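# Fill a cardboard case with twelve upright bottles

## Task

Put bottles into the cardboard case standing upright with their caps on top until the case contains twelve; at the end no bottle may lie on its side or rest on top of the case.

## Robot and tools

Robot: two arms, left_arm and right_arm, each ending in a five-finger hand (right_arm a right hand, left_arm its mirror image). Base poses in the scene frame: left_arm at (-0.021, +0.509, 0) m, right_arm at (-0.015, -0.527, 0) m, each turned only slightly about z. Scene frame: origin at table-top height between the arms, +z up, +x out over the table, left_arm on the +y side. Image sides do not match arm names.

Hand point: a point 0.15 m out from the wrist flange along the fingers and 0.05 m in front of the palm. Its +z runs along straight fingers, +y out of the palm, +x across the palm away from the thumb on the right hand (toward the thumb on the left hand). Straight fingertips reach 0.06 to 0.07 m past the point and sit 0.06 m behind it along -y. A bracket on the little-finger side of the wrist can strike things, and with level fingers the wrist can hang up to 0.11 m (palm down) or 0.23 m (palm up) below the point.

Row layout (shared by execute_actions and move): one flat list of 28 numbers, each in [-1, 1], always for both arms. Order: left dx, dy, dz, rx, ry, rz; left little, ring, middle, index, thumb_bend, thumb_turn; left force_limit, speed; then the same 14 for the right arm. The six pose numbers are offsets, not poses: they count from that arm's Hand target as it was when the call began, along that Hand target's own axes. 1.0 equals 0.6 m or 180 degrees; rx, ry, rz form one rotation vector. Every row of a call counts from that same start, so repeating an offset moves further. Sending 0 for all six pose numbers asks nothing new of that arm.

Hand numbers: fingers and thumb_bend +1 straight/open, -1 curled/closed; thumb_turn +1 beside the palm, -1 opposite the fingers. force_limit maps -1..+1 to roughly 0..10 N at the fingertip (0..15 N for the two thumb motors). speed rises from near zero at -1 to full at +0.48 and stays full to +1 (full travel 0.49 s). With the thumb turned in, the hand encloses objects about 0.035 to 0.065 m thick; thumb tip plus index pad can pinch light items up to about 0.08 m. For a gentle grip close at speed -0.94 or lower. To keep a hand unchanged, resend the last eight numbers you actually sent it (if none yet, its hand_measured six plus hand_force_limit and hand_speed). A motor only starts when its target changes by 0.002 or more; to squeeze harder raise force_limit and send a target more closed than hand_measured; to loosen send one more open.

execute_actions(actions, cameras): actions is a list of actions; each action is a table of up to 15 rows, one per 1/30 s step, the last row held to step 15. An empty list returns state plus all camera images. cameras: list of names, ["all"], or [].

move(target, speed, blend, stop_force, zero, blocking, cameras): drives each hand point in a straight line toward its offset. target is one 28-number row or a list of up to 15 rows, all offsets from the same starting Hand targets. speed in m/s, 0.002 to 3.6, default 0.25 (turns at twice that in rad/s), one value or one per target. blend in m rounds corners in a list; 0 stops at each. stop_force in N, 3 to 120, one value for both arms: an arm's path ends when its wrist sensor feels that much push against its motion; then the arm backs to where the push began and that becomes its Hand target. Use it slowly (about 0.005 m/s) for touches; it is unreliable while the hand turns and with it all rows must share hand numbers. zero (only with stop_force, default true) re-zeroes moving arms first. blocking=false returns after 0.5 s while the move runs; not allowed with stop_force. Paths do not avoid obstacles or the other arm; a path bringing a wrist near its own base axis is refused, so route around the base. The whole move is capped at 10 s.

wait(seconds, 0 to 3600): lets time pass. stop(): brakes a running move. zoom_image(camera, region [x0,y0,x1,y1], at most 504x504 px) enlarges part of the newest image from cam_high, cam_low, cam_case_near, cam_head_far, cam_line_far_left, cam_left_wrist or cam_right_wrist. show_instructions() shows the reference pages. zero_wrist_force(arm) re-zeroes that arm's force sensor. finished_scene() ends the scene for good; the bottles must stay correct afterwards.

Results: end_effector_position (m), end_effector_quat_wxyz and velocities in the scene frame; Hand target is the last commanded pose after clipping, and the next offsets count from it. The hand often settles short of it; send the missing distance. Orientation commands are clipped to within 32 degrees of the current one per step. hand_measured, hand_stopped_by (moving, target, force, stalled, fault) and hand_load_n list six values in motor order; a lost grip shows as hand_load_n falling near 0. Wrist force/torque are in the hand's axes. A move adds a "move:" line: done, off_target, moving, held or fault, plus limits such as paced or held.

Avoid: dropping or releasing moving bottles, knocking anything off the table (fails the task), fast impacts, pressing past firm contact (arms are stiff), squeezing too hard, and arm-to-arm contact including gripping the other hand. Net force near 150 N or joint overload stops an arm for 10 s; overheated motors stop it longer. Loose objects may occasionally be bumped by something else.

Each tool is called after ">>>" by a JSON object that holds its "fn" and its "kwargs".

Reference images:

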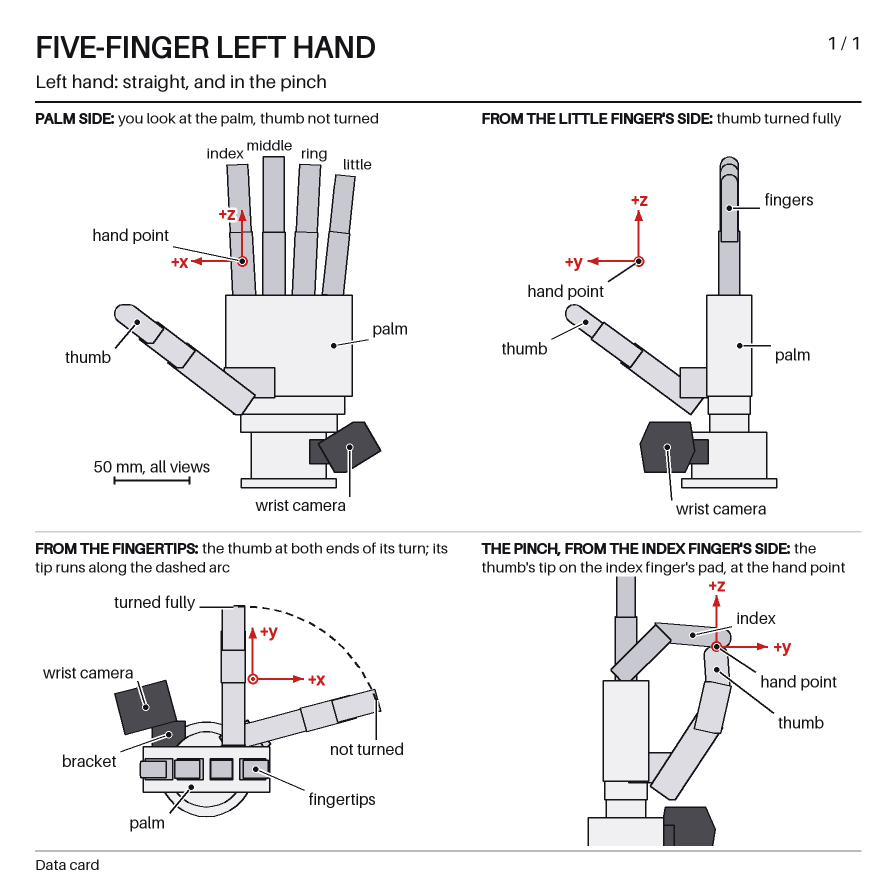

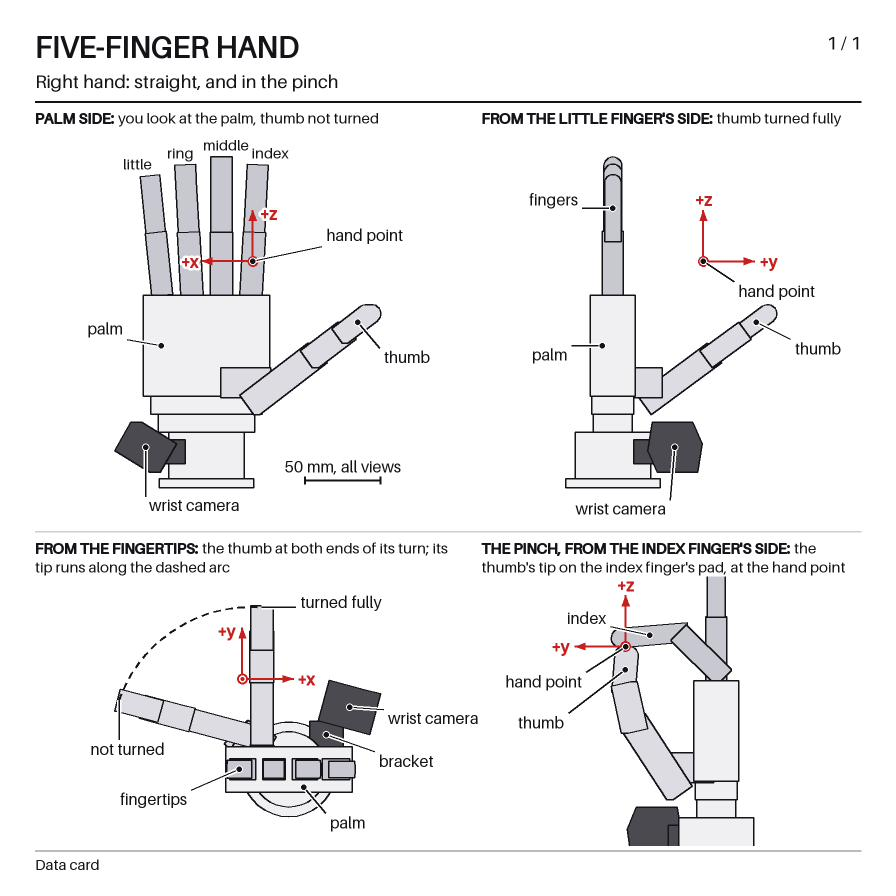

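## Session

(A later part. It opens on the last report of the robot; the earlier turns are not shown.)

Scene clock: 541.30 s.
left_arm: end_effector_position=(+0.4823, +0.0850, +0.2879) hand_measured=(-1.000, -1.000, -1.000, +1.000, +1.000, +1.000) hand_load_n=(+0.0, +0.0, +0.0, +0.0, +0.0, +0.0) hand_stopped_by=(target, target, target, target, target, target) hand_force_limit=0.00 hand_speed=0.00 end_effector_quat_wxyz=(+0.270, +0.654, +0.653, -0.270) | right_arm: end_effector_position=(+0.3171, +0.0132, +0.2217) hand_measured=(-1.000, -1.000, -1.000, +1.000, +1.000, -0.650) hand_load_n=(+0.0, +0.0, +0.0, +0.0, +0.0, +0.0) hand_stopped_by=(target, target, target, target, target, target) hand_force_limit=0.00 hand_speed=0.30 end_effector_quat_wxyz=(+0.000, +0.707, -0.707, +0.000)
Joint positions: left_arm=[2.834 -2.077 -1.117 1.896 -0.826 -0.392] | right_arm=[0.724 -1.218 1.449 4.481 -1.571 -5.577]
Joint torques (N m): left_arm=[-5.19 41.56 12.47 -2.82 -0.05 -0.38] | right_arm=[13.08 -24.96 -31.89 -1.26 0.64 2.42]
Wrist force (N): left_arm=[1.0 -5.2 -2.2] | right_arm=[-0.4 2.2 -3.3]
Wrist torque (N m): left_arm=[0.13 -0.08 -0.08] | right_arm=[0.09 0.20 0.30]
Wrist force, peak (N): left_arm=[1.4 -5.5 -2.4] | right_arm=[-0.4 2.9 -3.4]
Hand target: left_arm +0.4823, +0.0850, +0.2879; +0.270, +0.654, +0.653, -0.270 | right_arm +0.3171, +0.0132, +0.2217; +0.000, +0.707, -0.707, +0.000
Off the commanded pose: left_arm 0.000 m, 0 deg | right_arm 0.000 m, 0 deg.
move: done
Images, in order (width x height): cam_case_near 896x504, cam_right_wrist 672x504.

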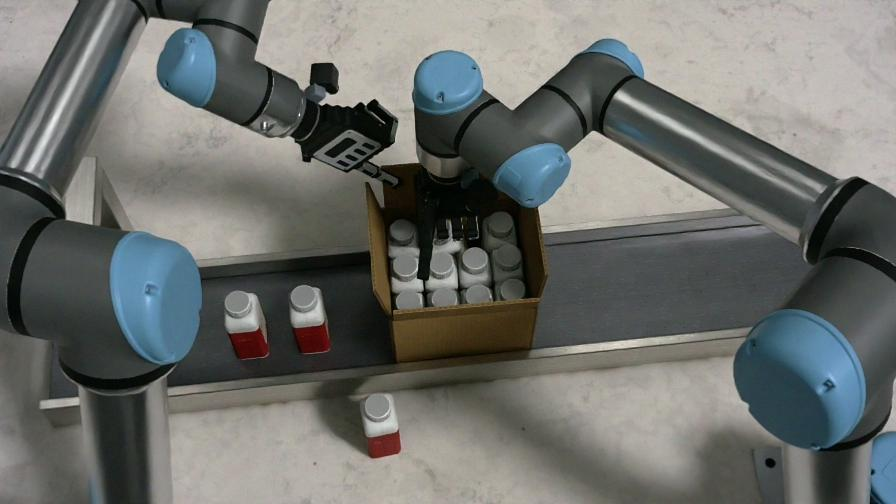

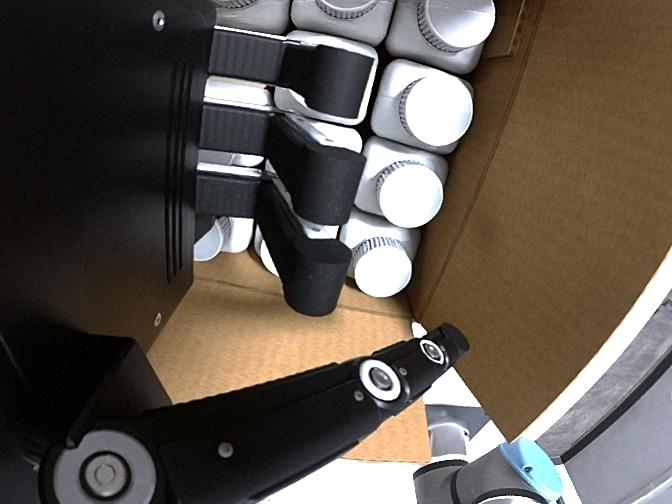

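>>> {"fn": "execute_actions", "kwargs": {"actions": [], "cameras": ["all"]}}

Scene clock: 541.77 s.
left_arm: end_effector_position=(+0.4823, +0.0850, +0.2879) hand_measured=(-1.000, -1.000, -1.000, +1.000, +1.000, +1.000) hand_load_n=(+0.0, +0.0, +0.0, +0.5, +0.0, +0.0) hand_stopped_by=(target, target, target, target, target, target) hand_force_limit=0.00 hand_speed=0.00 end_effector_quat_wxyz=(+0.270, +0.654, +0.653, -0.270) | right_arm: end_effector_position=(+0.3171, +0.0132, +0.2217) hand_measured=(-1.000, -1.000, -1.000, +1.000, +1.000, -0.650) hand_load_n=(+0.0, +0.0, +0.5, +0.0, +0.0, +0.0) hand_stopped_by=(target, target, target, target, target, target) hand_force_limit=0.00 hand_speed=0.30 end_effector_quat_wxyz=(+0.000, +0.707, -0.707, +0.000)
Joint positions: left_arm=[2.834 -2.077 -1.117 1.896 -0.826 -0.392] | right_arm=[0.724 -1.218 1.449 4.481 -1.571 -5.577]
Joint velocities: within noise
Joint torques (N m): left_arm=[-5.15 41.65 12.38 -2.75 -0.12 -0.36] | right_arm=[14.23 -25.31 -30.57 -1.17 0.49 2.72]
Wrist force (N): left_arm=[0.9 -5.3 -2.3] | right_arm=[-0.2 2.3 -3.1]
Wrist torque (N m): left_arm=[0.11 -0.05 -0.09] | right_arm=[0.09 0.17 0.32]
Wrist force, peak (N): left_arm=[1.3 -5.4 -2.1] | right_arm=[-0.4 2.4 -3.3]
Hand target: left_arm +0.4823, +0.0850, +0.2879; +0.270, +0.654, +0.653, -0.270 | right_arm +0.3171, +0.0132, +0.2217; +0.000, +0.707, -0.707, +0.000
Off the commanded pose: left_arm 0.000 m, 0 deg | right_arm 0.000 m, 0 deg.

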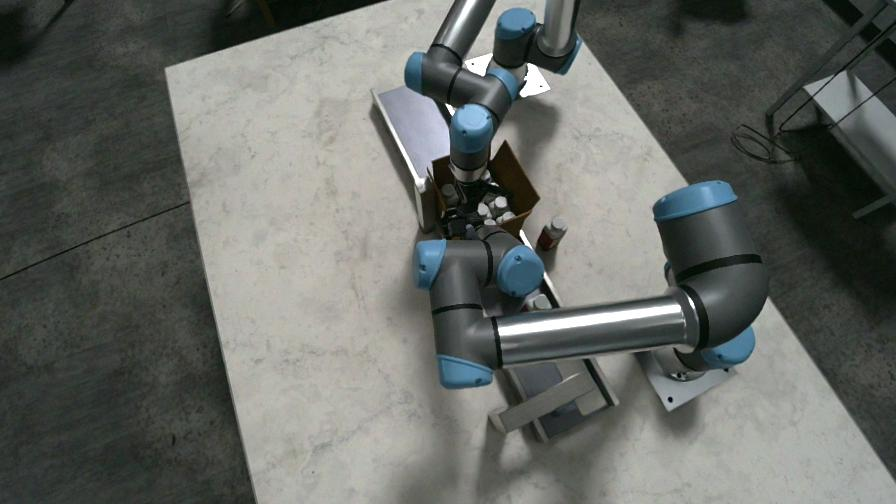

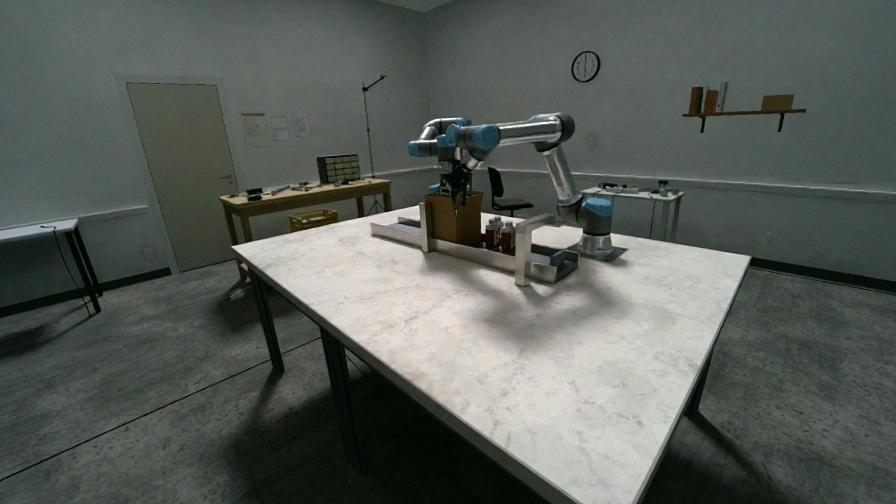

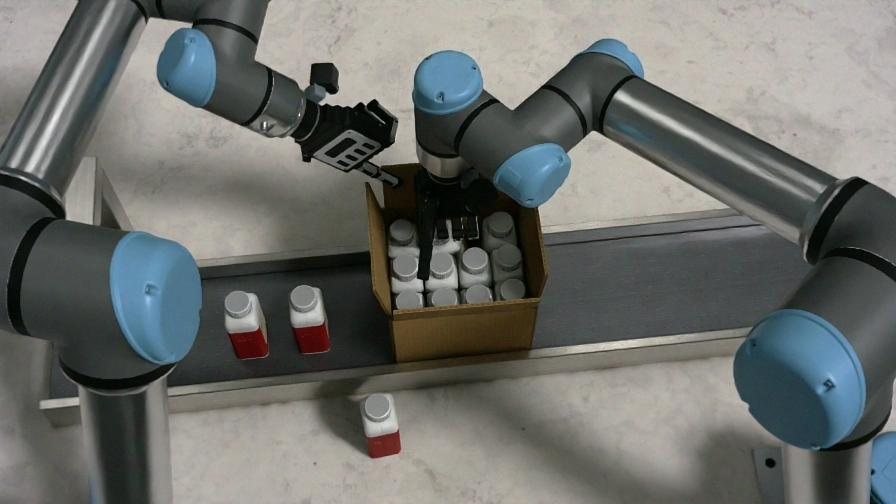

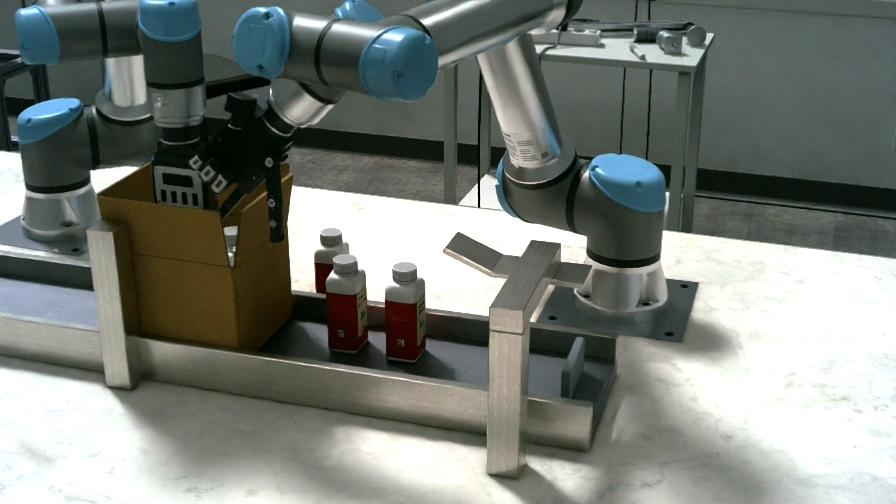

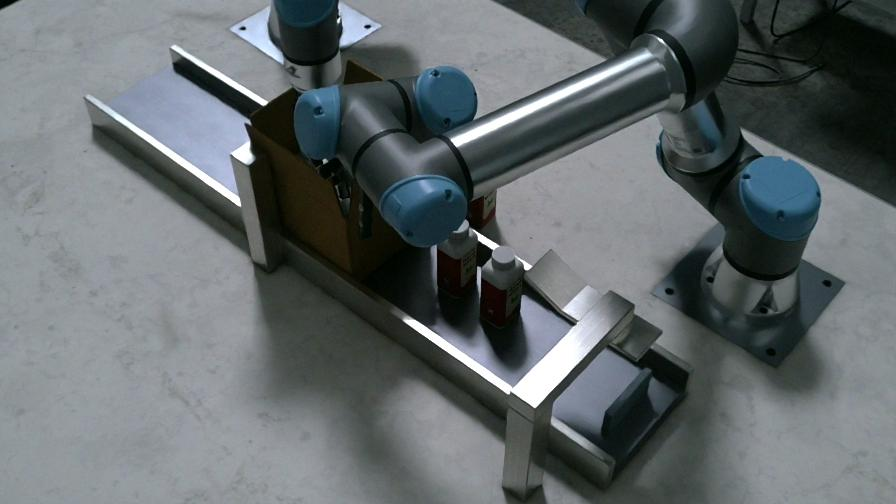

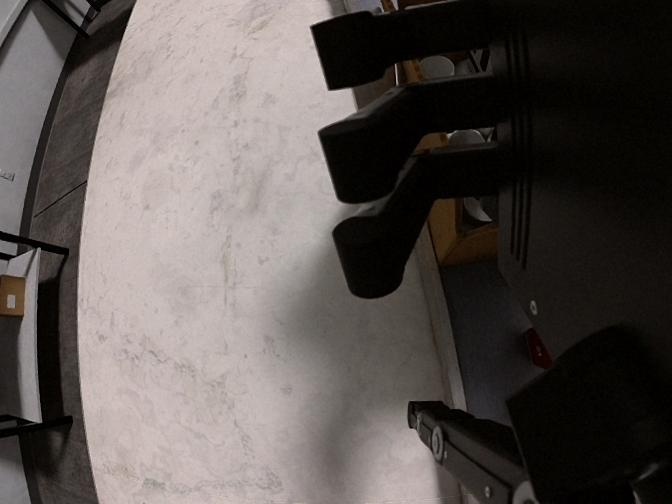

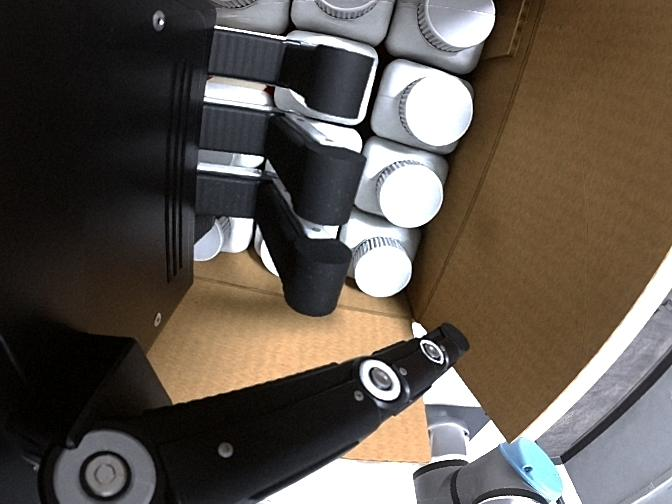

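>>> {"fn": "move", "kwargs": {"target": [[0,0,0,0,0,0,-1,-1,-1,1,1,1,0,0,0.0203,-0.0033,0,0,0,0,-1,-1,-1,1,1,-0.65,0,0.3],[0,0,0,0,0,0,-1,-1,-1,1,1,1,0,0,0.047,-0.0033,0,0,0,0,-1,-1,-1,1,1,-0.65,0,0.3]], "speed": 0.02, "blend": 0.003, "stop_force": 8, "cameras": ["cam_right_wrist","cam_case_near"]}}

>>> {"fn": "zoom_image", "kwargs": {"camera": "cam_case_near", "region": [390, 185, 510, 275]}}

Scene clock: 544.50 s.
left_arm: end_effector_position=(+0.4823, +0.0850, +0.2879) hand_measured=(-1.000, -1.000, -1.000, +1.000, +1.000, +1.000) hand_load_n=(+0.0, +0.0, +0.0, +0.0, +0.0, +0.0) hand_stopped_by=(target, target, target, target, target, target) hand_force_limit=0.00 hand_speed=0.00 end_effector_quat_wxyz=(+0.270, +0.654, +0.653, -0.270) | right_arm: end_effector_position=(+0.3191, -0.0150, +0.2217) hand_measured=(-1.000, -1.000, -1.000, +1.000, +1.000, -0.650) hand_load_n=(+0.0, +0.0, +0.0, +0.0, +0.0, +0.0) hand_stopped_by=(target, target, target, target, target, target) hand_force_limit=0.00 hand_speed=0.30 end_effector_quat_wxyz=(+0.000, +0.707, -0.707, +0.000)
Joint positions: left_arm=[2.834 -2.077 -1.117 1.896 -0.826 -0.392] | right_arm=[0.686 -1.267 1.515 4.463 -1.571 -5.614]
Joint torques (N m): left_arm=[-5.6 41.36 12.42 -2.67 -0.07 -0.35] | right_arm=[12.29 -23.15 -32.41 -1.31 1.48 2.36]
Wrist force (N): left_arm=[1.1 -5.2 -2.1] | right_arm=[-0.3 2.5 -3.3]
Wrist torque (N m): left_arm=[0.12 -0.08 -0.08] | right_arm=[0.12 0.18 0.31]
Wrist force, peak (N): left_arm=[1.2 -5.5 -2.2] | right_arm=[-1.2 3.0 -3.2]
Hand target: left_arm +0.4823, +0.0850, +0.2879; +0.270, +0.654, +0.653, -0.270 | right_arm +0.3191, -0.0150, +0.2217; +0.000, +0.707, -0.707, +0.000
Off the commanded pose: left_arm 0.000 m, 0 deg | right_arm 0.000 m, 0 deg.
move: done
Images, in order (width x height): cam_case_near 896x504, cam_right_wrist 672x504.

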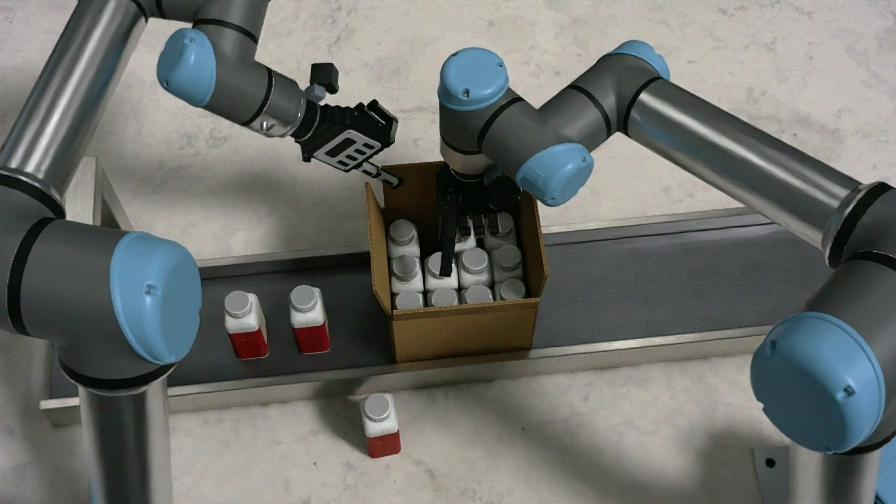

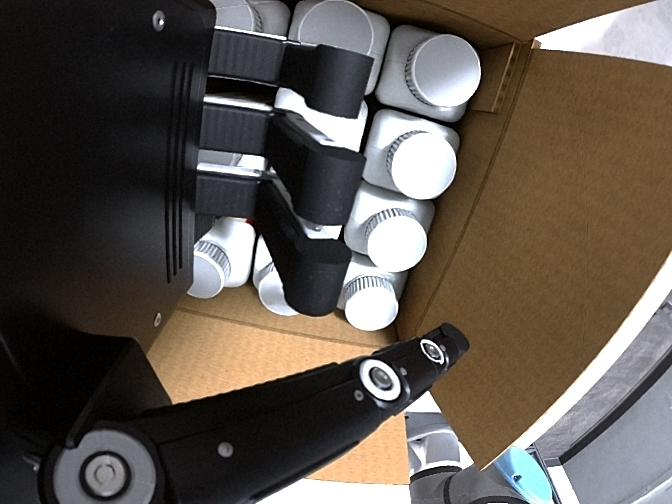

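Scaled by 4.200 from the camera's image (finer frame: 1280x720).

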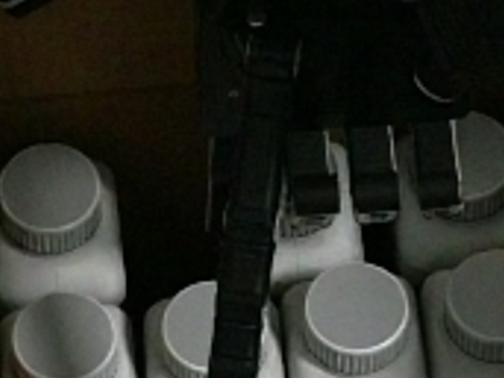

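>>> {"fn": "move", "kwargs": {"target": [0,0,0,0,0,0,-1,-1,-1,1,1,1,0,0,0,0,-0.08,0,0,0,-1,-1,-1,1,1,-0.65,0,0.3], "speed": 0.05, "cameras": ["cam_right_wrist","cam_case_near"]}}

>>> {"fn": "zoom_image", "kwargs": {"camera": "cam_case_near", "region": [390, 185, 510, 275]}}

Scene clock: 545.97 s.
left_arm: end_effector_position=(+0.4823, +0.0850, +0.2879) hand_measured=(-1.000, -1.000, -1.000, +1.000, +1.000, +1.000) hand_load_n=(+0.0, +0.0, +0.0, +0.5, +0.0, +0.0) hand_stopped_by=(target, target, target, target, target, target) hand_force_limit=0.00 hand_speed=0.00 end_effector_quat_wxyz=(+0.270, +0.654, +0.653, -0.270) | right_arm: end_effector_position=(+0.3190, -0.0150, +0.2698) hand_measured=(-1.000, -1.000, -1.000, +1.000, +1.000, -0.650) hand_load_n=(+0.0, +0.0, +0.0, +0.0, +0.0, +0.0) hand_stopped_by=(target, target, target, target, target, target) hand_force_limit=0.00 hand_speed=0.30 end_effector_quat_wxyz=(-0.001, +0.707, -0.707, +0.000)
Joint positions: left_arm=[2.834 -2.077 -1.117 1.896 -0.826 -0.392] | right_arm=[0.686 -1.289 1.419 4.581 -1.571 -5.614]
Joint torques (N m): left_arm=[-5.16 41.59 11.95 -2.46 -0.11 -0.3] | right_arm=[6.34 -24.46 -14.45 -4.32 0.52 1.44]
Wrist force (N): left_arm=[1.8 -5.2 -2.6] | right_arm=[-0.3 2.5 -3.2]
Wrist torque (N m): left_arm=[0.14 -0.10 -0.04] | right_arm=[0.12 0.18 0.31]
Wrist force, peak (N): left_arm=[1.9 -5.4 -2.8] | right_arm=[-0.5 2.3 -4.0]
Hand target: left_arm +0.4823, +0.0850, +0.2879; +0.270, +0.654, +0.653, -0.270 | right_arm +0.3190, -0.0150, +0.2697; +0.000, +0.707, -0.707, +0.000
Off the commanded pose: left_arm 0.000 m, 0 deg | right_arm 0.000 m, 0 deg.
move: done
Images, in order (width x height): cam_case_near 896x504, cam_right_wrist 672x504.

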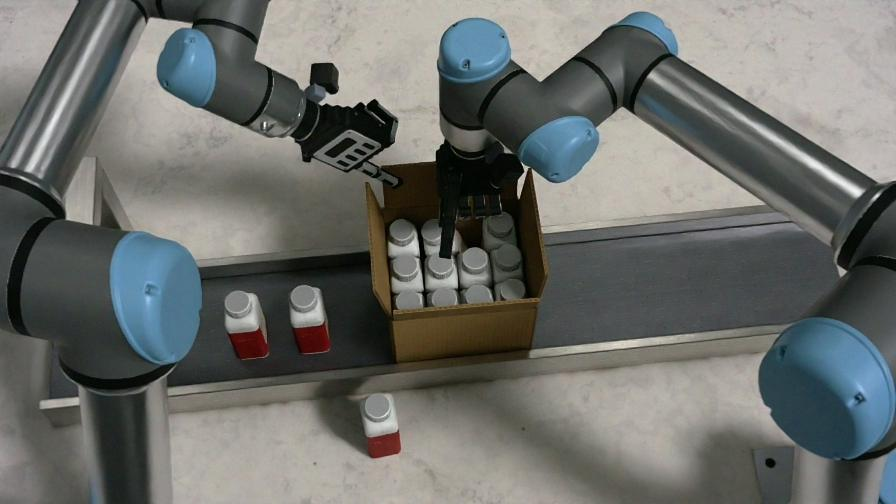

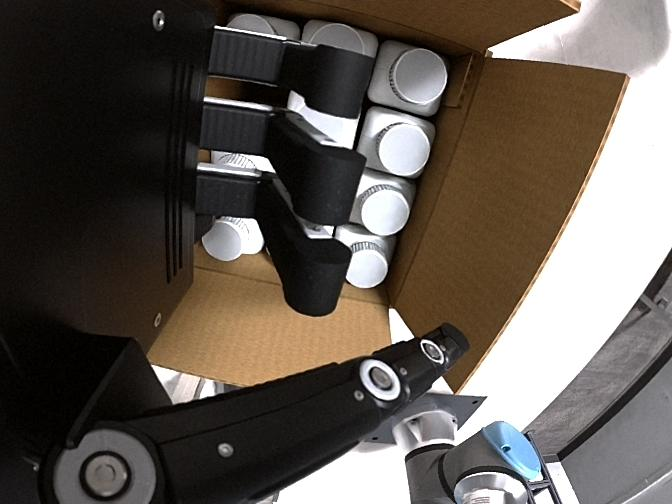

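Scaled by 4.200 from the camera's image (finer frame: 1280x720).

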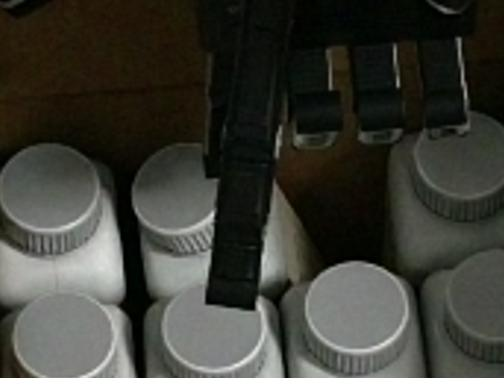

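>>> {"fn": "move", "kwargs": {"target": [[0,0,0,0,0,0,-1,-1,-1,1,1,1,0,0,0,0,-0.2172,0,0,0,1,1,1,1,1,-0.65,0,0.3],[0,0,0,0,0,0,-1,-1,-1,1,1,1,0,0,0.075,-0.135,-0.167,0,0,0,1,1,1,1,1,-0.65,0,0.3]], "speed": 0.2, "blend": [0.01,0], "cameras": ["cam_right_wrist","cam_case_near"]}}

>>> {"fn": "zoom_image", "kwargs": {"camera": "cam_right_wrist", "region": [150, 0, 504, 354]}}

>>> {"fn": "zoom_image", "kwargs": {"camera": "cam_case_near", "region": [390, 185, 510, 275]}}

Scene clock: 548.93 s.
left_arm: end_effector_position=(+0.4823, +0.0850, +0.2879) hand_measured=(-1.000, -1.000, -1.000, +1.000, +1.000, +1.000) hand_load_n=(+0.0, +0.0, +0.0, +0.0, +0.0, +0.0) hand_stopped_by=(target, target, target, target, target, target) hand_force_limit=0.00 hand_speed=0.00 end_effector_quat_wxyz=(+0.270, +0.654, +0.653, -0.270) | right_arm: end_effector_position=(+0.3999, -0.0601, +0.3699) hand_measured=(+1.000, +1.000, +1.000, +1.000, +1.000, -0.650) hand_load_n=(+0.0, +0.0, +0.0, +0.0, +0.0, +0.0) hand_stopped_by=(target, target, target, target, target, target) hand_force_limit=0.00 hand_speed=0.30 end_effector_quat_wxyz=(+0.000, +0.707, -0.707, +0.000)
Joint positions: left_arm=[2.834 -2.077 -1.117 1.896 -0.826 -0.392] | right_arm=[0.552 -1.228 1.083 4.857 -1.57 -5.748]
Joint torques (N m): left_arm=[-5.31 41.31 12.34 -2.36 -0.01 -0.34] | right_arm=[-3.47 -45.84 -19.83 -2.03 0.69 -0.1]
Wrist force (N): left_arm=[1.9 -5.2 -2.8] | right_arm=[-0.5 2.3 -3.1]
Wrist torque (N m): left_arm=[0.17 -0.13 -0.04] | right_arm=[0.07 0.21 0.19]
Wrist force, peak (N): left_arm=[1.8 -5.5 -2.7] | right_arm=[-1.4 3.7 -5.0]
Hand target: left_arm +0.4823, +0.0850, +0.2879; +0.270, +0.654, +0.653, -0.270 | right_arm +0.3999, -0.0601, +0.3699; +0.000, +0.707, -0.707, +0.000
Off the commanded pose: left_arm 0.000 m, 0 deg | right_arm 0.000 m, 0 deg.
move: done
Images, in order (width x height): cam_case_near 896x504, cam_right_wrist 672x504.

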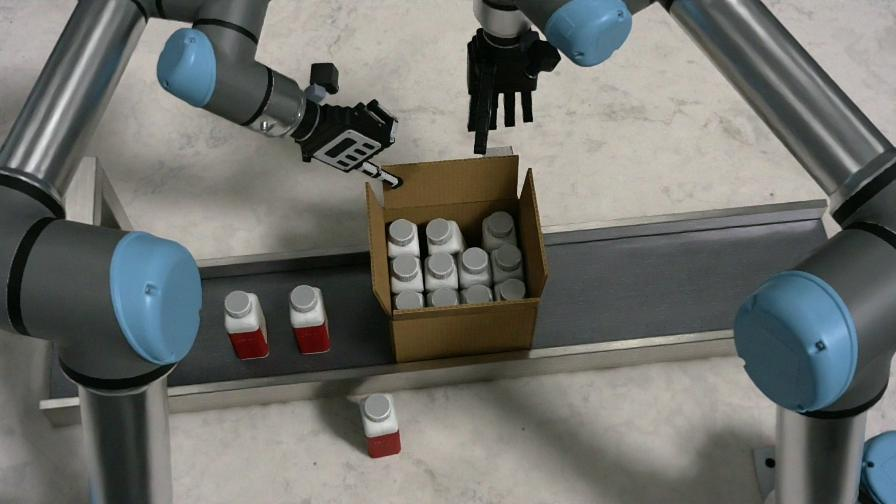

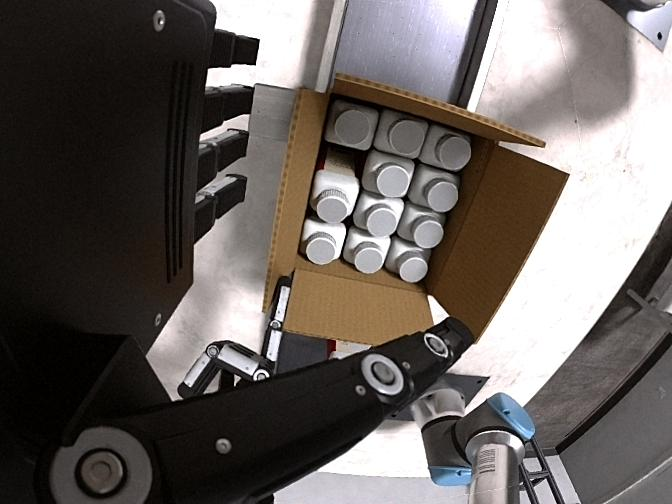

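Scaled by 1.424 from the camera's image (finer frame: 960x720).

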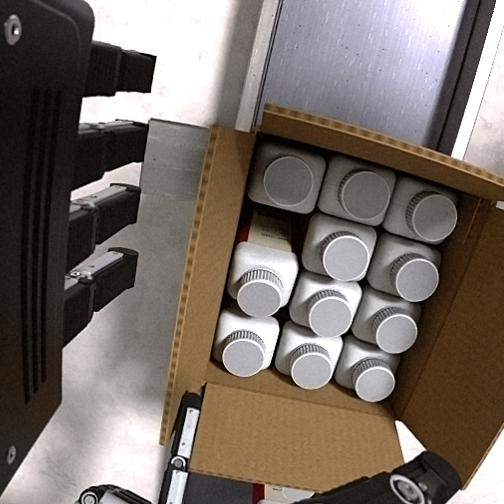

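Scaled by 4.200 from the camera's image (finer frame: 1280x720).

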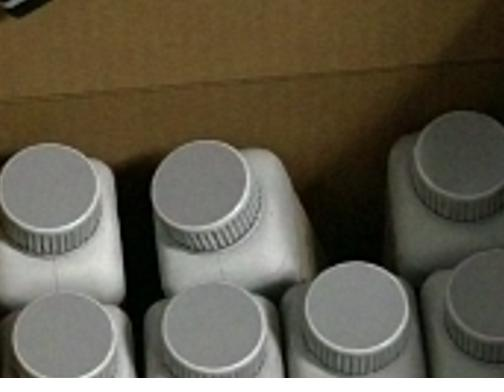

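>>> {"fn": "zoom_image", "kwargs": {"camera": "cam_right_wrist", "region": [290, 90, 410, 290]}}

Scaled by 2.520 from the camera's image (finer frame: 960x720).

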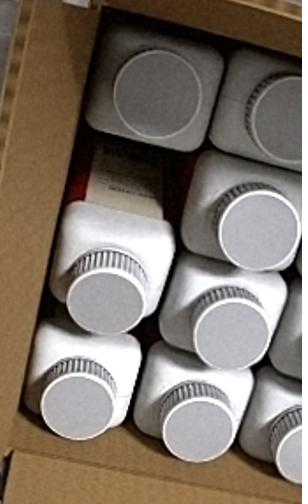

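>>> {"fn": "move", "kwargs": {"target": [[0,0,0,0,0,0,-1,-1,-1,1,1,1,0,0,0,0,-0.15,0,0,0,-1,-1,-1,0.13,0.6,-0.65,0,0.3],[0,0,0,0,0,0,-1,-1,-1,1,1,1,0,0,-0.091,0.0248,-0.1502,0.3162,0.1277,0.2213,-1,-1,-1,0.13,0.6,-0.65,0,0.3]], "speed": [0.25,0.4], "blend": [0.01,0], "cameras": ["cam_right_wrist"]}}

Scene clock: 554.03 s.
left_arm: end_effector_position=(+0.4823, +0.0850, +0.2879) hand_measured=(-1.000, -1.000, -1.000, +1.000, +1.000, +1.000) hand_load_n=(+0.0, +0.0, +0.0, +0.5, +0.0, +0.0) hand_stopped_by=(target, target, target, target, target, target) hand_force_limit=0.00 hand_speed=0.00 end_effector_quat_wxyz=(+0.270, +0.654, +0.653, -0.270) | right_arm: end_effector_position=(+0.3850, -0.0055, +0.4599) hand_measured=(-1.000, -1.000, -1.000, +0.130, +0.600, -0.650) hand_load_n=(+0.0, +0.0, +0.0, +0.0, +0.0, +0.0) hand_stopped_by=(target, target, target, target, target, target) hand_force_limit=0.00 hand_speed=0.30 end_effector_quat_wxyz=(+0.195, -0.338, +0.797, -0.460)
Joint positions: left_arm=[2.834 -2.077 -1.117 1.896 -0.826 -0.392] | right_arm=[1.02 -1.09 0.752 5.379 -2.585 -4.329]
Joint torques (N m): left_arm=[-5.31 41.03 12.47 -1.82 -0.03 -0.35] | right_arm=[-14.57 -49.46 -28.37 -0.39 -2.76 2.68]
Wrist force (N): left_arm=[1.6 -5.3 -2.6] | right_arm=[-0.3 0.9 -1.3]
Wrist torque (N m): left_arm=[0.14 -0.08 -0.05] | right_arm=[0.20 0.04 0.14]
Wrist force, peak (N): left_arm=[1.8 -5.4 -2.9] | right_arm=[-0.5 2.4 -4.9]
Hand target: left_arm +0.4823, +0.0850, +0.2879; +0.270, +0.654, +0.653, -0.270 | right_arm +0.3851, -0.0056, +0.4600; +0.196, -0.338, +0.797, -0.460
Off the commanded pose: left_arm 0.000 m, 0 deg | right_arm 0.000 m, 0 deg.
move: done

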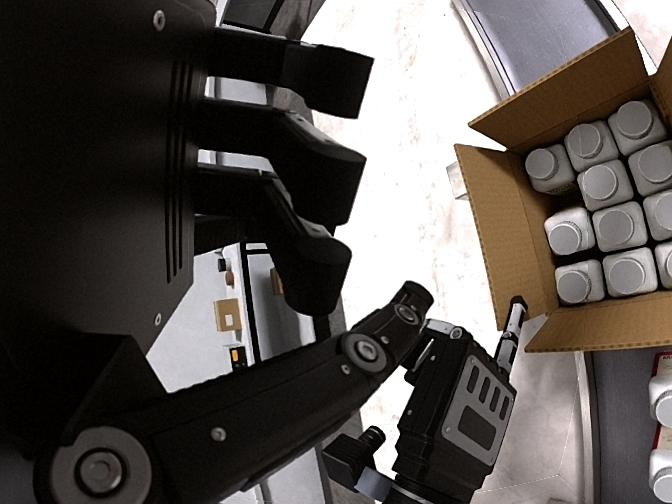

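>>> {"fn": "zoom_image", "kwargs": {"camera": "cam_right_wrist", "region": [510, 90, 672, 320]}}

Scaled by 2.191 from the camera's image (finer frame: 960x720).

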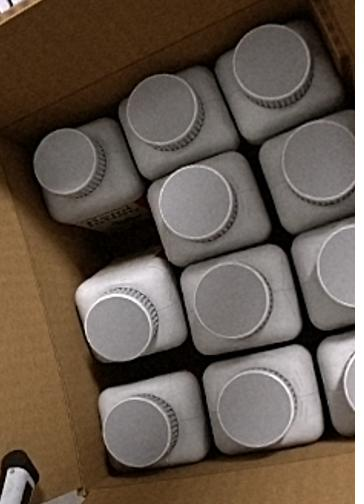

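>>> {"fn": "move", "kwargs": {"target": [0,0,0,0,0,0,-1,-1,-1,1,1,1,0,0,0,0.3401,0.1963,0,0,0,-1,-1,-1,0.13,0.6,-0.65,0,0.3], "speed": 0.15, "stop_force": 8, "cameras": ["cam_right_wrist","cam_case_near"]}}

>>> {"fn": "zoom_image", "kwargs": {"camera": "cam_right_wrist", "region": [300, 130, 560, 390]}}

Scene clock: 557.40 s.
left_arm: end_effector_position=(+0.4823, +0.0850, +0.2879) hand_measured=(-1.000, -1.000, -1.000, +1.000, +1.000, +1.000) hand_load_n=(+0.0, +0.0, +0.0, +0.0, +0.0, +0.0) hand_stopped_by=(target, target, target, target, target, target) hand_force_limit=0.00 hand_speed=0.00 end_effector_quat_wxyz=(+0.270, +0.654, +0.653, -0.270) | right_arm: end_effector_position=(+0.3852, -0.0054, +0.2244) hand_measured=(-1.000, -1.000, -1.000, +0.130, +0.600, -0.650) hand_load_n=(+0.0, +0.0, +0.0, +0.0, +0.0, +0.0) hand_stopped_by=(target, target, target, target, target, target) hand_force_limit=0.00 hand_speed=0.30 end_effector_quat_wxyz=(+0.196, -0.338, +0.797, -0.460)
Joint positions: left_arm=[2.834 -2.077 -1.117 1.896 -0.826 -0.392] | right_arm=[1.02 -1.107 1.388 4.76 -2.585 -4.329]
Joint torques (N m): left_arm=[-5.88 41.91 12.65 -1.58 0.08 -0.28] | right_arm=[-14.67 -54.7 -13.27 -3.41 -0.75 2.63]
Wrist force (N): left_arm=[1.9 -5.2 -2.7] | right_arm=[-0.3 0.8 -1.6]
Wrist torque (N m): left_arm=[0.15 -0.13 -0.03] | right_arm=[0.19 0.07 0.15]
Wrist force, peak (N): left_arm=[1.8 -5.4 -2.9] | right_arm=[-0.2 -0.2 -2.2]
Hand target: left_arm +0.4823, +0.0850, +0.2879; +0.270, +0.654, +0.653, -0.270 | right_arm +0.3852, -0.0054, +0.2244; +0.196, -0.338, +0.797, -0.460
Off the commanded pose: left_arm 0.000 m, 0 deg | right_arm 0.000 m, 0 deg.
move: done
Images, in order (width x height): cam_case_near 896x504, cam_right_wrist 672x504.

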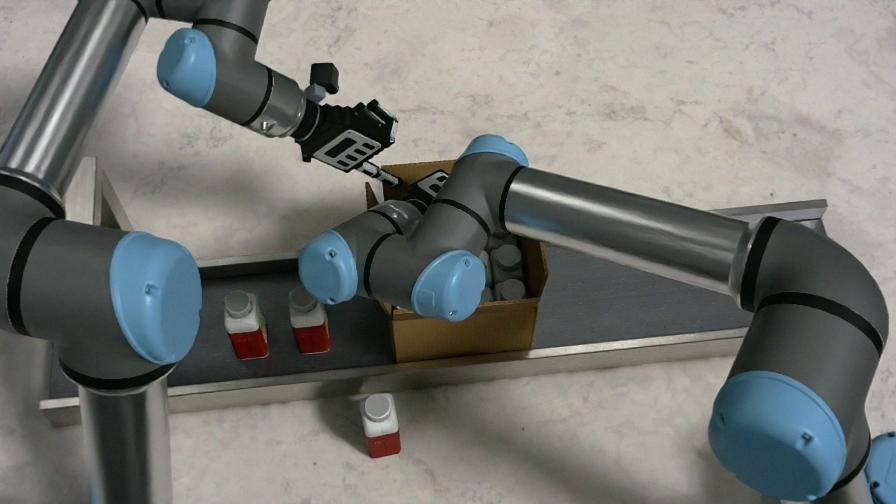

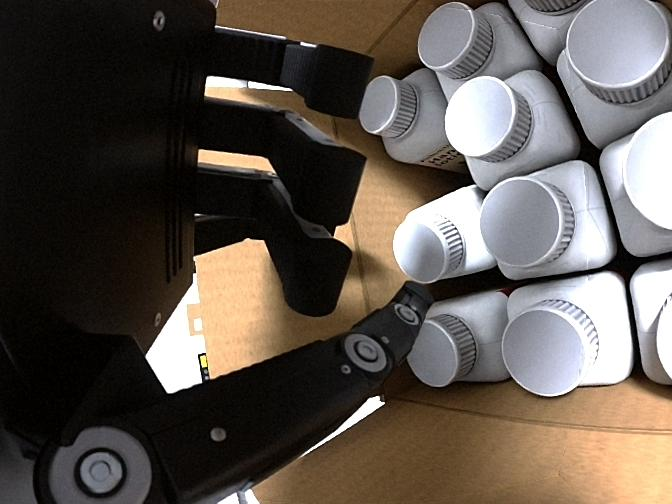

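Scaled by 1.938 from the camera's image (finer frame: 960x720).

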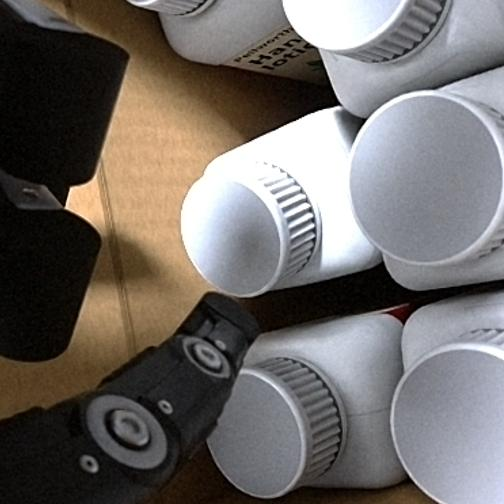

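>>> {"fn": "move", "kwargs": {"target": [0,0,0,0,0,0,-1,-1,-1,1,1,1,0,0,0,0.0289,0.0167,0,0,0,-1,-1,-1,0.13,0.6,-0.65,0,0.3], "speed": 0.05, "stop_force": 4, "cameras": ["cam_right_wrist"]}}

>>> {"fn": "zoom_image", "kwargs": {"camera": "cam_right_wrist", "region": [270, 130, 530, 390]}}

Scene clock: 559.47 s.
left_arm: end_effector_position=(+0.4823, +0.0850, +0.2879) hand_measured=(-1.000, -1.000, -1.000, +1.000, +1.000, +1.000) hand_load_n=(+0.0, +0.0, +0.0, +0.5, +0.0, +0.0) hand_stopped_by=(target, target, target, target, target, target) hand_force_limit=0.00 hand_speed=0.00 end_effector_quat_wxyz=(+0.270, +0.654, +0.653, -0.270) | right_arm: end_effector_position=(+0.3852, -0.0054, +0.2044) hand_measured=(-1.000, -1.000, -1.000, +0.130, +0.600, -0.650) hand_load_n=(+0.0, +0.0, +0.0, +0.0, +0.0, +0.0) hand_stopped_by=(target, target, target, target, target, target) hand_force_limit=0.00 hand_speed=0.30 end_effector_quat_wxyz=(+0.196, -0.338, +0.797, -0.460)
Joint positions: left_arm=[2.834 -2.077 -1.117 1.896 -0.826 -0.392] | right_arm=[1.02 -1.092 1.42 4.714 -2.585 -4.329]
Joint torques (N m): left_arm=[-5.07 41.68 12.3 -1.49 0.03 -0.3] | right_arm=[-13.21 -53.83 -29.83 -2.93 -1.53 -1.8]
Wrist force (N): left_arm=[1.8 -5.2 -2.7] | right_arm=[-0.2 0.8 -1.1]
Wrist torque (N m): left_arm=[0.15 -0.12 -0.04] | right_arm=[0.16 0.03 0.14]
Wrist force, peak (N): left_arm=[1.7 -5.4 -2.8] | right_arm=[-0.1 0.2 -2.1]
Hand target: left_arm +0.4823, +0.0850, +0.2879; +0.270, +0.654, +0.653, -0.270 | right_arm +0.3852, -0.0054, +0.2044; +0.196, -0.338, +0.797, -0.460
Off the commanded pose: left_arm 0.000 m, 0 deg | right_arm 0.000 m, 0 deg.
move: done

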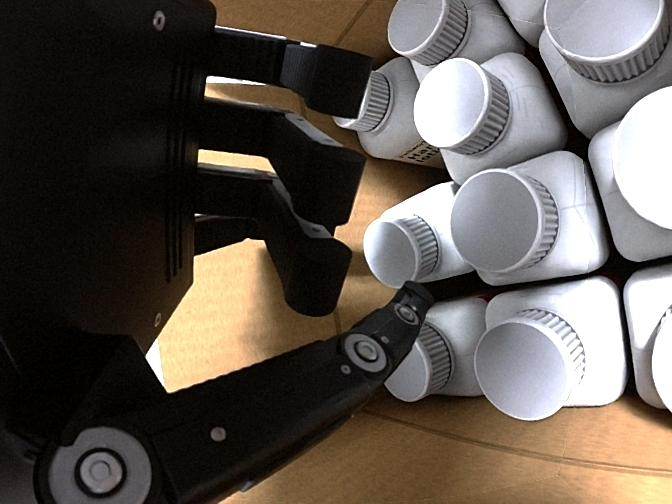

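Scaled by 1.938 from the camera's image (finer frame: 960x720).

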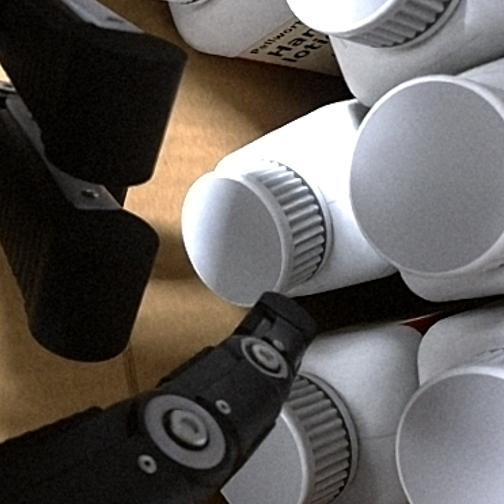

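>>> {"fn": "move", "kwargs": {"target": [0,0,0,0,0,0,-1,-1,-1,1,1,1,0,0,0,0.0289,0.0167,0,0,0,-1,-1,-1,0.13,0.6,-0.65,0,0.3], "speed": 0.03, "stop_force": 3, "cameras": ["cam_right_wrist"]}}

>>> {"fn": "zoom_image", "kwargs": {"camera": "cam_right_wrist", "region": [240, 130, 500, 390]}}

Scene clock: 561.33 s.
left_arm: end_effector_position=(+0.4823, +0.0850, +0.2879) hand_measured=(-1.000, -1.000, -1.000, +1.000, +1.000, +1.000) hand_load_n=(+0.0, +0.0, +0.0, +0.0, +0.0, +0.0) hand_stopped_by=(target, target, target, target, target, target) hand_force_limit=0.00 hand_speed=0.00 end_effector_quat_wxyz=(+0.270, +0.654, +0.653, -0.270) | right_arm: end_effector_position=(+0.3852, -0.0053, +0.1844) hand_measured=(-1.000, -1.000, -1.000, +0.130, +0.600, -0.650) hand_load_n=(+0.0, +0.0, +0.0, +0.0, +0.0, +0.0) hand_stopped_by=(target, target, target, target, target, target) hand_force_limit=0.00 hand_speed=0.30 end_effector_quat_wxyz=(+0.196, -0.338, +0.797, -0.460)
Joint positions: left_arm=[2.834 -2.077 -1.117 1.896 -0.826 -0.392] | right_arm=[1.02 -1.076 1.449 4.668 -2.585 -4.329]
Joint torques (N m): left_arm=[-5.38 42.16 12.69 -1.35 0.08 -0.25] | right_arm=[-14.67 -53.31 -29.79 -0.57 -2.55 -2.07]
Wrist force (N): left_arm=[1.4 -5.1 -2.6] | right_arm=[-0.1 0.9 -1.7]
Wrist torque (N m): left_arm=[0.17 -0.06 -0.06] | right_arm=[0.22 0.04 0.15]
Wrist force, peak (N): left_arm=[1.8 -5.5 -2.8] | right_arm=[-0.1 1.0 -1.8]
Hand target: left_arm +0.4823, +0.0850, +0.2879; +0.270, +0.654, +0.653, -0.270 | right_arm +0.3852, -0.0053, +0.1844; +0.196, -0.338, +0.797, -0.460
Off the commanded pose: left_arm 0.000 m, 0 deg | right_arm 0.000 m, 0 deg.
move: done

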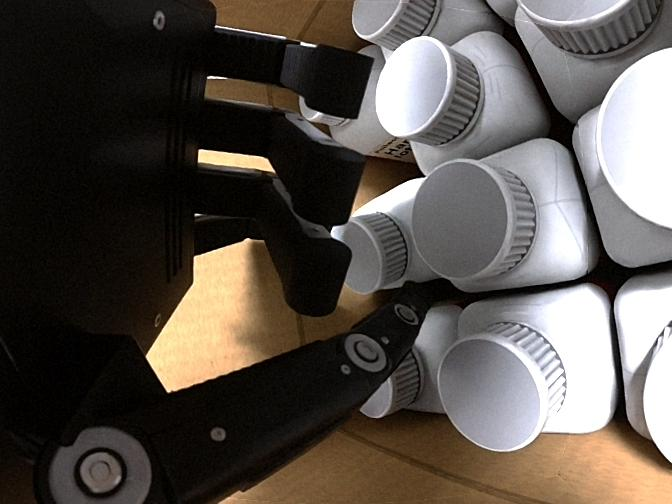

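Scaled by 1.938 from the camera's image (finer frame: 960x720).

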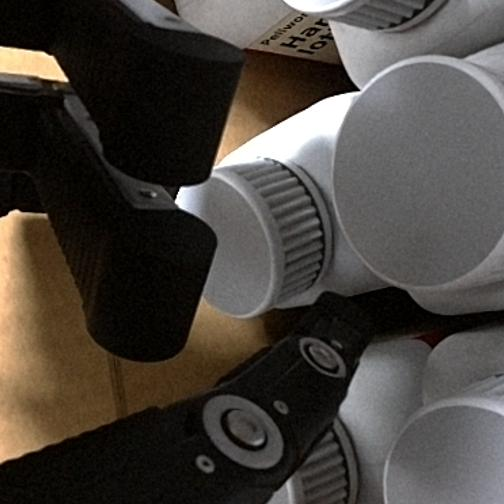

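>>> {"fn": "execute_actions", "kwargs": {"actions": [[[0,0,0,0,0,0,-1,-1,-1,1,1,1,0,0,0,0,0,0,0,0,-1,-1,-1,0.12,0.42,-0.65,-0.7,-0.85]]], "cameras": []}}

>>> {"fn": "execute_actions", "kwargs": {"actions": [[[0,0,0,0,0,0,-1,-1,-1,1,1,1,0,0,0,0,0,0,0,0,-1,-1,-1,-0.15,0.42,-0.65,-0.5,-0.92]]], "cameras": ["cam_right_wrist"]}}

Scene clock: 562.60 s.
left_arm: end_effector_position=(+0.4823, +0.0850, +0.2879) hand_measured=(-1.000, -1.000, -1.000, +1.000, +1.000, +1.000) hand_load_n=(+0.0, +0.0, +0.5, +0.5, +0.0, +0.0) hand_stopped_by=(target, target, target, target, target, target) hand_force_limit=0.00 hand_speed=0.00 end_effector_quat_wxyz=(+0.270, +0.654, +0.653, -0.270) | right_arm: end_effector_position=(+0.3852, -0.0053, +0.1844) hand_measured=(-1.000, -1.000, -1.000, +0.120, +0.420, -0.650) hand_load_n=(+0.0, +0.0, +0.0, +0.0, +0.0, +0.0) hand_stopped_by=(target, target, target, target, target, target) hand_force_limit=-0.70 hand_speed=-0.85 end_effector_quat_wxyz=(+0.196, -0.338, +0.797, -0.460)
Joint positions: left_arm=[2.834 -2.077 -1.117 1.896 -0.826 -0.392] | right_arm=[1.02 -1.076 1.449 4.668 -2.585 -4.329]
Joint torques (N m): left_arm=[-5.2 42.26 12.55 -1.16 0.09 -0.28] | right_arm=[-14.54 -54.75 -30.94 -0.61 -2.78 -2.16]
Wrist force (N): left_arm=[1.7 -5.3 -3.0] | right_arm=[-0.2 0.7 -1.5]
Wrist torque (N m): left_arm=[0.15 -0.10 -0.04] | right_arm=[0.18 0.05 0.14]
Wrist force, peak (N): left_arm=[1.7 -5.3 -3.0] | right_arm=[-0.3 0.7 -1.8]
Hand target: left_arm +0.4823, +0.0850, +0.2879; +0.270, +0.654, +0.653, -0.270 | right_arm +0.3852, -0.0053, +0.1844; +0.196, -0.338, +0.797, -0.460
Off the commanded pose: left_arm 0.000 m, 0 deg | right_arm 0.000 m, 0 deg.
Step readings (end_effector_position of left_arm | right_arm):
0: (+0.4823, +0.0850, +0.2879) | (+0.3852, -0.0053, +0.1844)
1: (+0.4823, +0.0850, +0.2879) | (+0.3852, -0.0053, +0.1844)
2: (+0.4823, +0.0850, +0.2879) | (+0.3852, -0.0053, +0.1844)
4: (+0.4823, +0.0850, +0.2879) | (+0.3852, -0.0053, +0.1844)
8: (+0.4823, +0.0850, +0.2879) | (+0.3852, -0.0053, +0.1844)
15: (+0.4823, +0.0850, +0.2879) | (+0.3852, -0.0053, +0.1844)

Scene clock: 564.07 s.
left_arm: end_effector_position=(+0.4823, +0.0850, +0.2879) hand_measured=(-1.000, -1.000, -1.000, +1.000, +1.000, +1.000) hand_load_n=(+0.0, +0.0, +0.0, +0.5, +0.0, +0.0) hand_stopped_by=(target, target, target, target, target, target) hand_force_limit=0.00 hand_speed=0.00 end_effector_quat_wxyz=(+0.270, +0.654, +0.653, -0.270) | right_arm: end_effector_position=(+0.3852, -0.0053, +0.1844) hand_measured=(-1.000, -1.000, -1.000, -0.148, +0.420, -0.650) hand_load_n=(+0.0, +0.0, +0.0, +3.0, +1.0, +0.0) hand_stopped_by=(target, target, target, force, target, target) hand_force_limit=-0.50 hand_speed=-0.92 end_effector_quat_wxyz=(+0.196, -0.338, +0.797, -0.460)
Joint positions: left_arm=[2.834 -2.077 -1.117 1.896 -0.826 -0.392] | right_arm=[1.02 -1.076 1.449 4.668 -2.585 -4.329]
Joint torques (N m): left_arm=[-5.29 41.93 12.36 -1.08 0.12 -0.25] | right_arm=[-13.67 -51.61 -27.94 -1 -1.53 -2.04]
Wrist force (N): left_arm=[1.7 -5.2 -2.7] | right_arm=[1.6 -2.8 -1.0]
Wrist torque (N m): left_arm=[0.16 -0.11 -0.04] | right_arm=[-0.06 -0.06 0.15]
Wrist force, peak (N): left_arm=[1.9 -5.4 -2.8] | right_arm=[1.8 -3.0 -1.2]
Hand target: left_arm +0.4823, +0.0850, +0.2879; +0.270, +0.654, +0.653, -0.270 | right_arm +0.3852, -0.0053, +0.1844; +0.196, -0.338, +0.797, -0.460
Off the commanded pose: left_arm 0.000 m, 0 deg | right_arm 0.000 m, 0 deg.
Step readings (end_effector_position of left_arm | right_arm):
0: (+0.4823, +0.0850, +0.2879) | (+0.3852, -0.0053, +0.1844)
1: (+0.4823, +0.0850, +0.2879) | (+0.3852, -0.0053, +0.1844)
2: (+0.4823, +0.0850, +0.2879) | (+0.3852, -0.0053, +0.1844)
4: (+0.4823, +0.0850, +0.2879) | (+0.3852, -0.0053, +0.1844)
8: (+0.4823, +0.0850, +0.2879) | (+0.3852, -0.0053, +0.1844)
15: (+0.4823, +0.0850, +0.2879) | (+0.3852, -0.0053, +0.1844)

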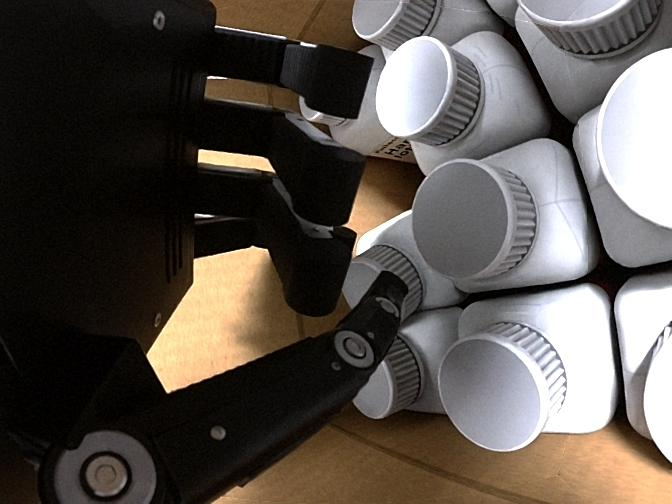

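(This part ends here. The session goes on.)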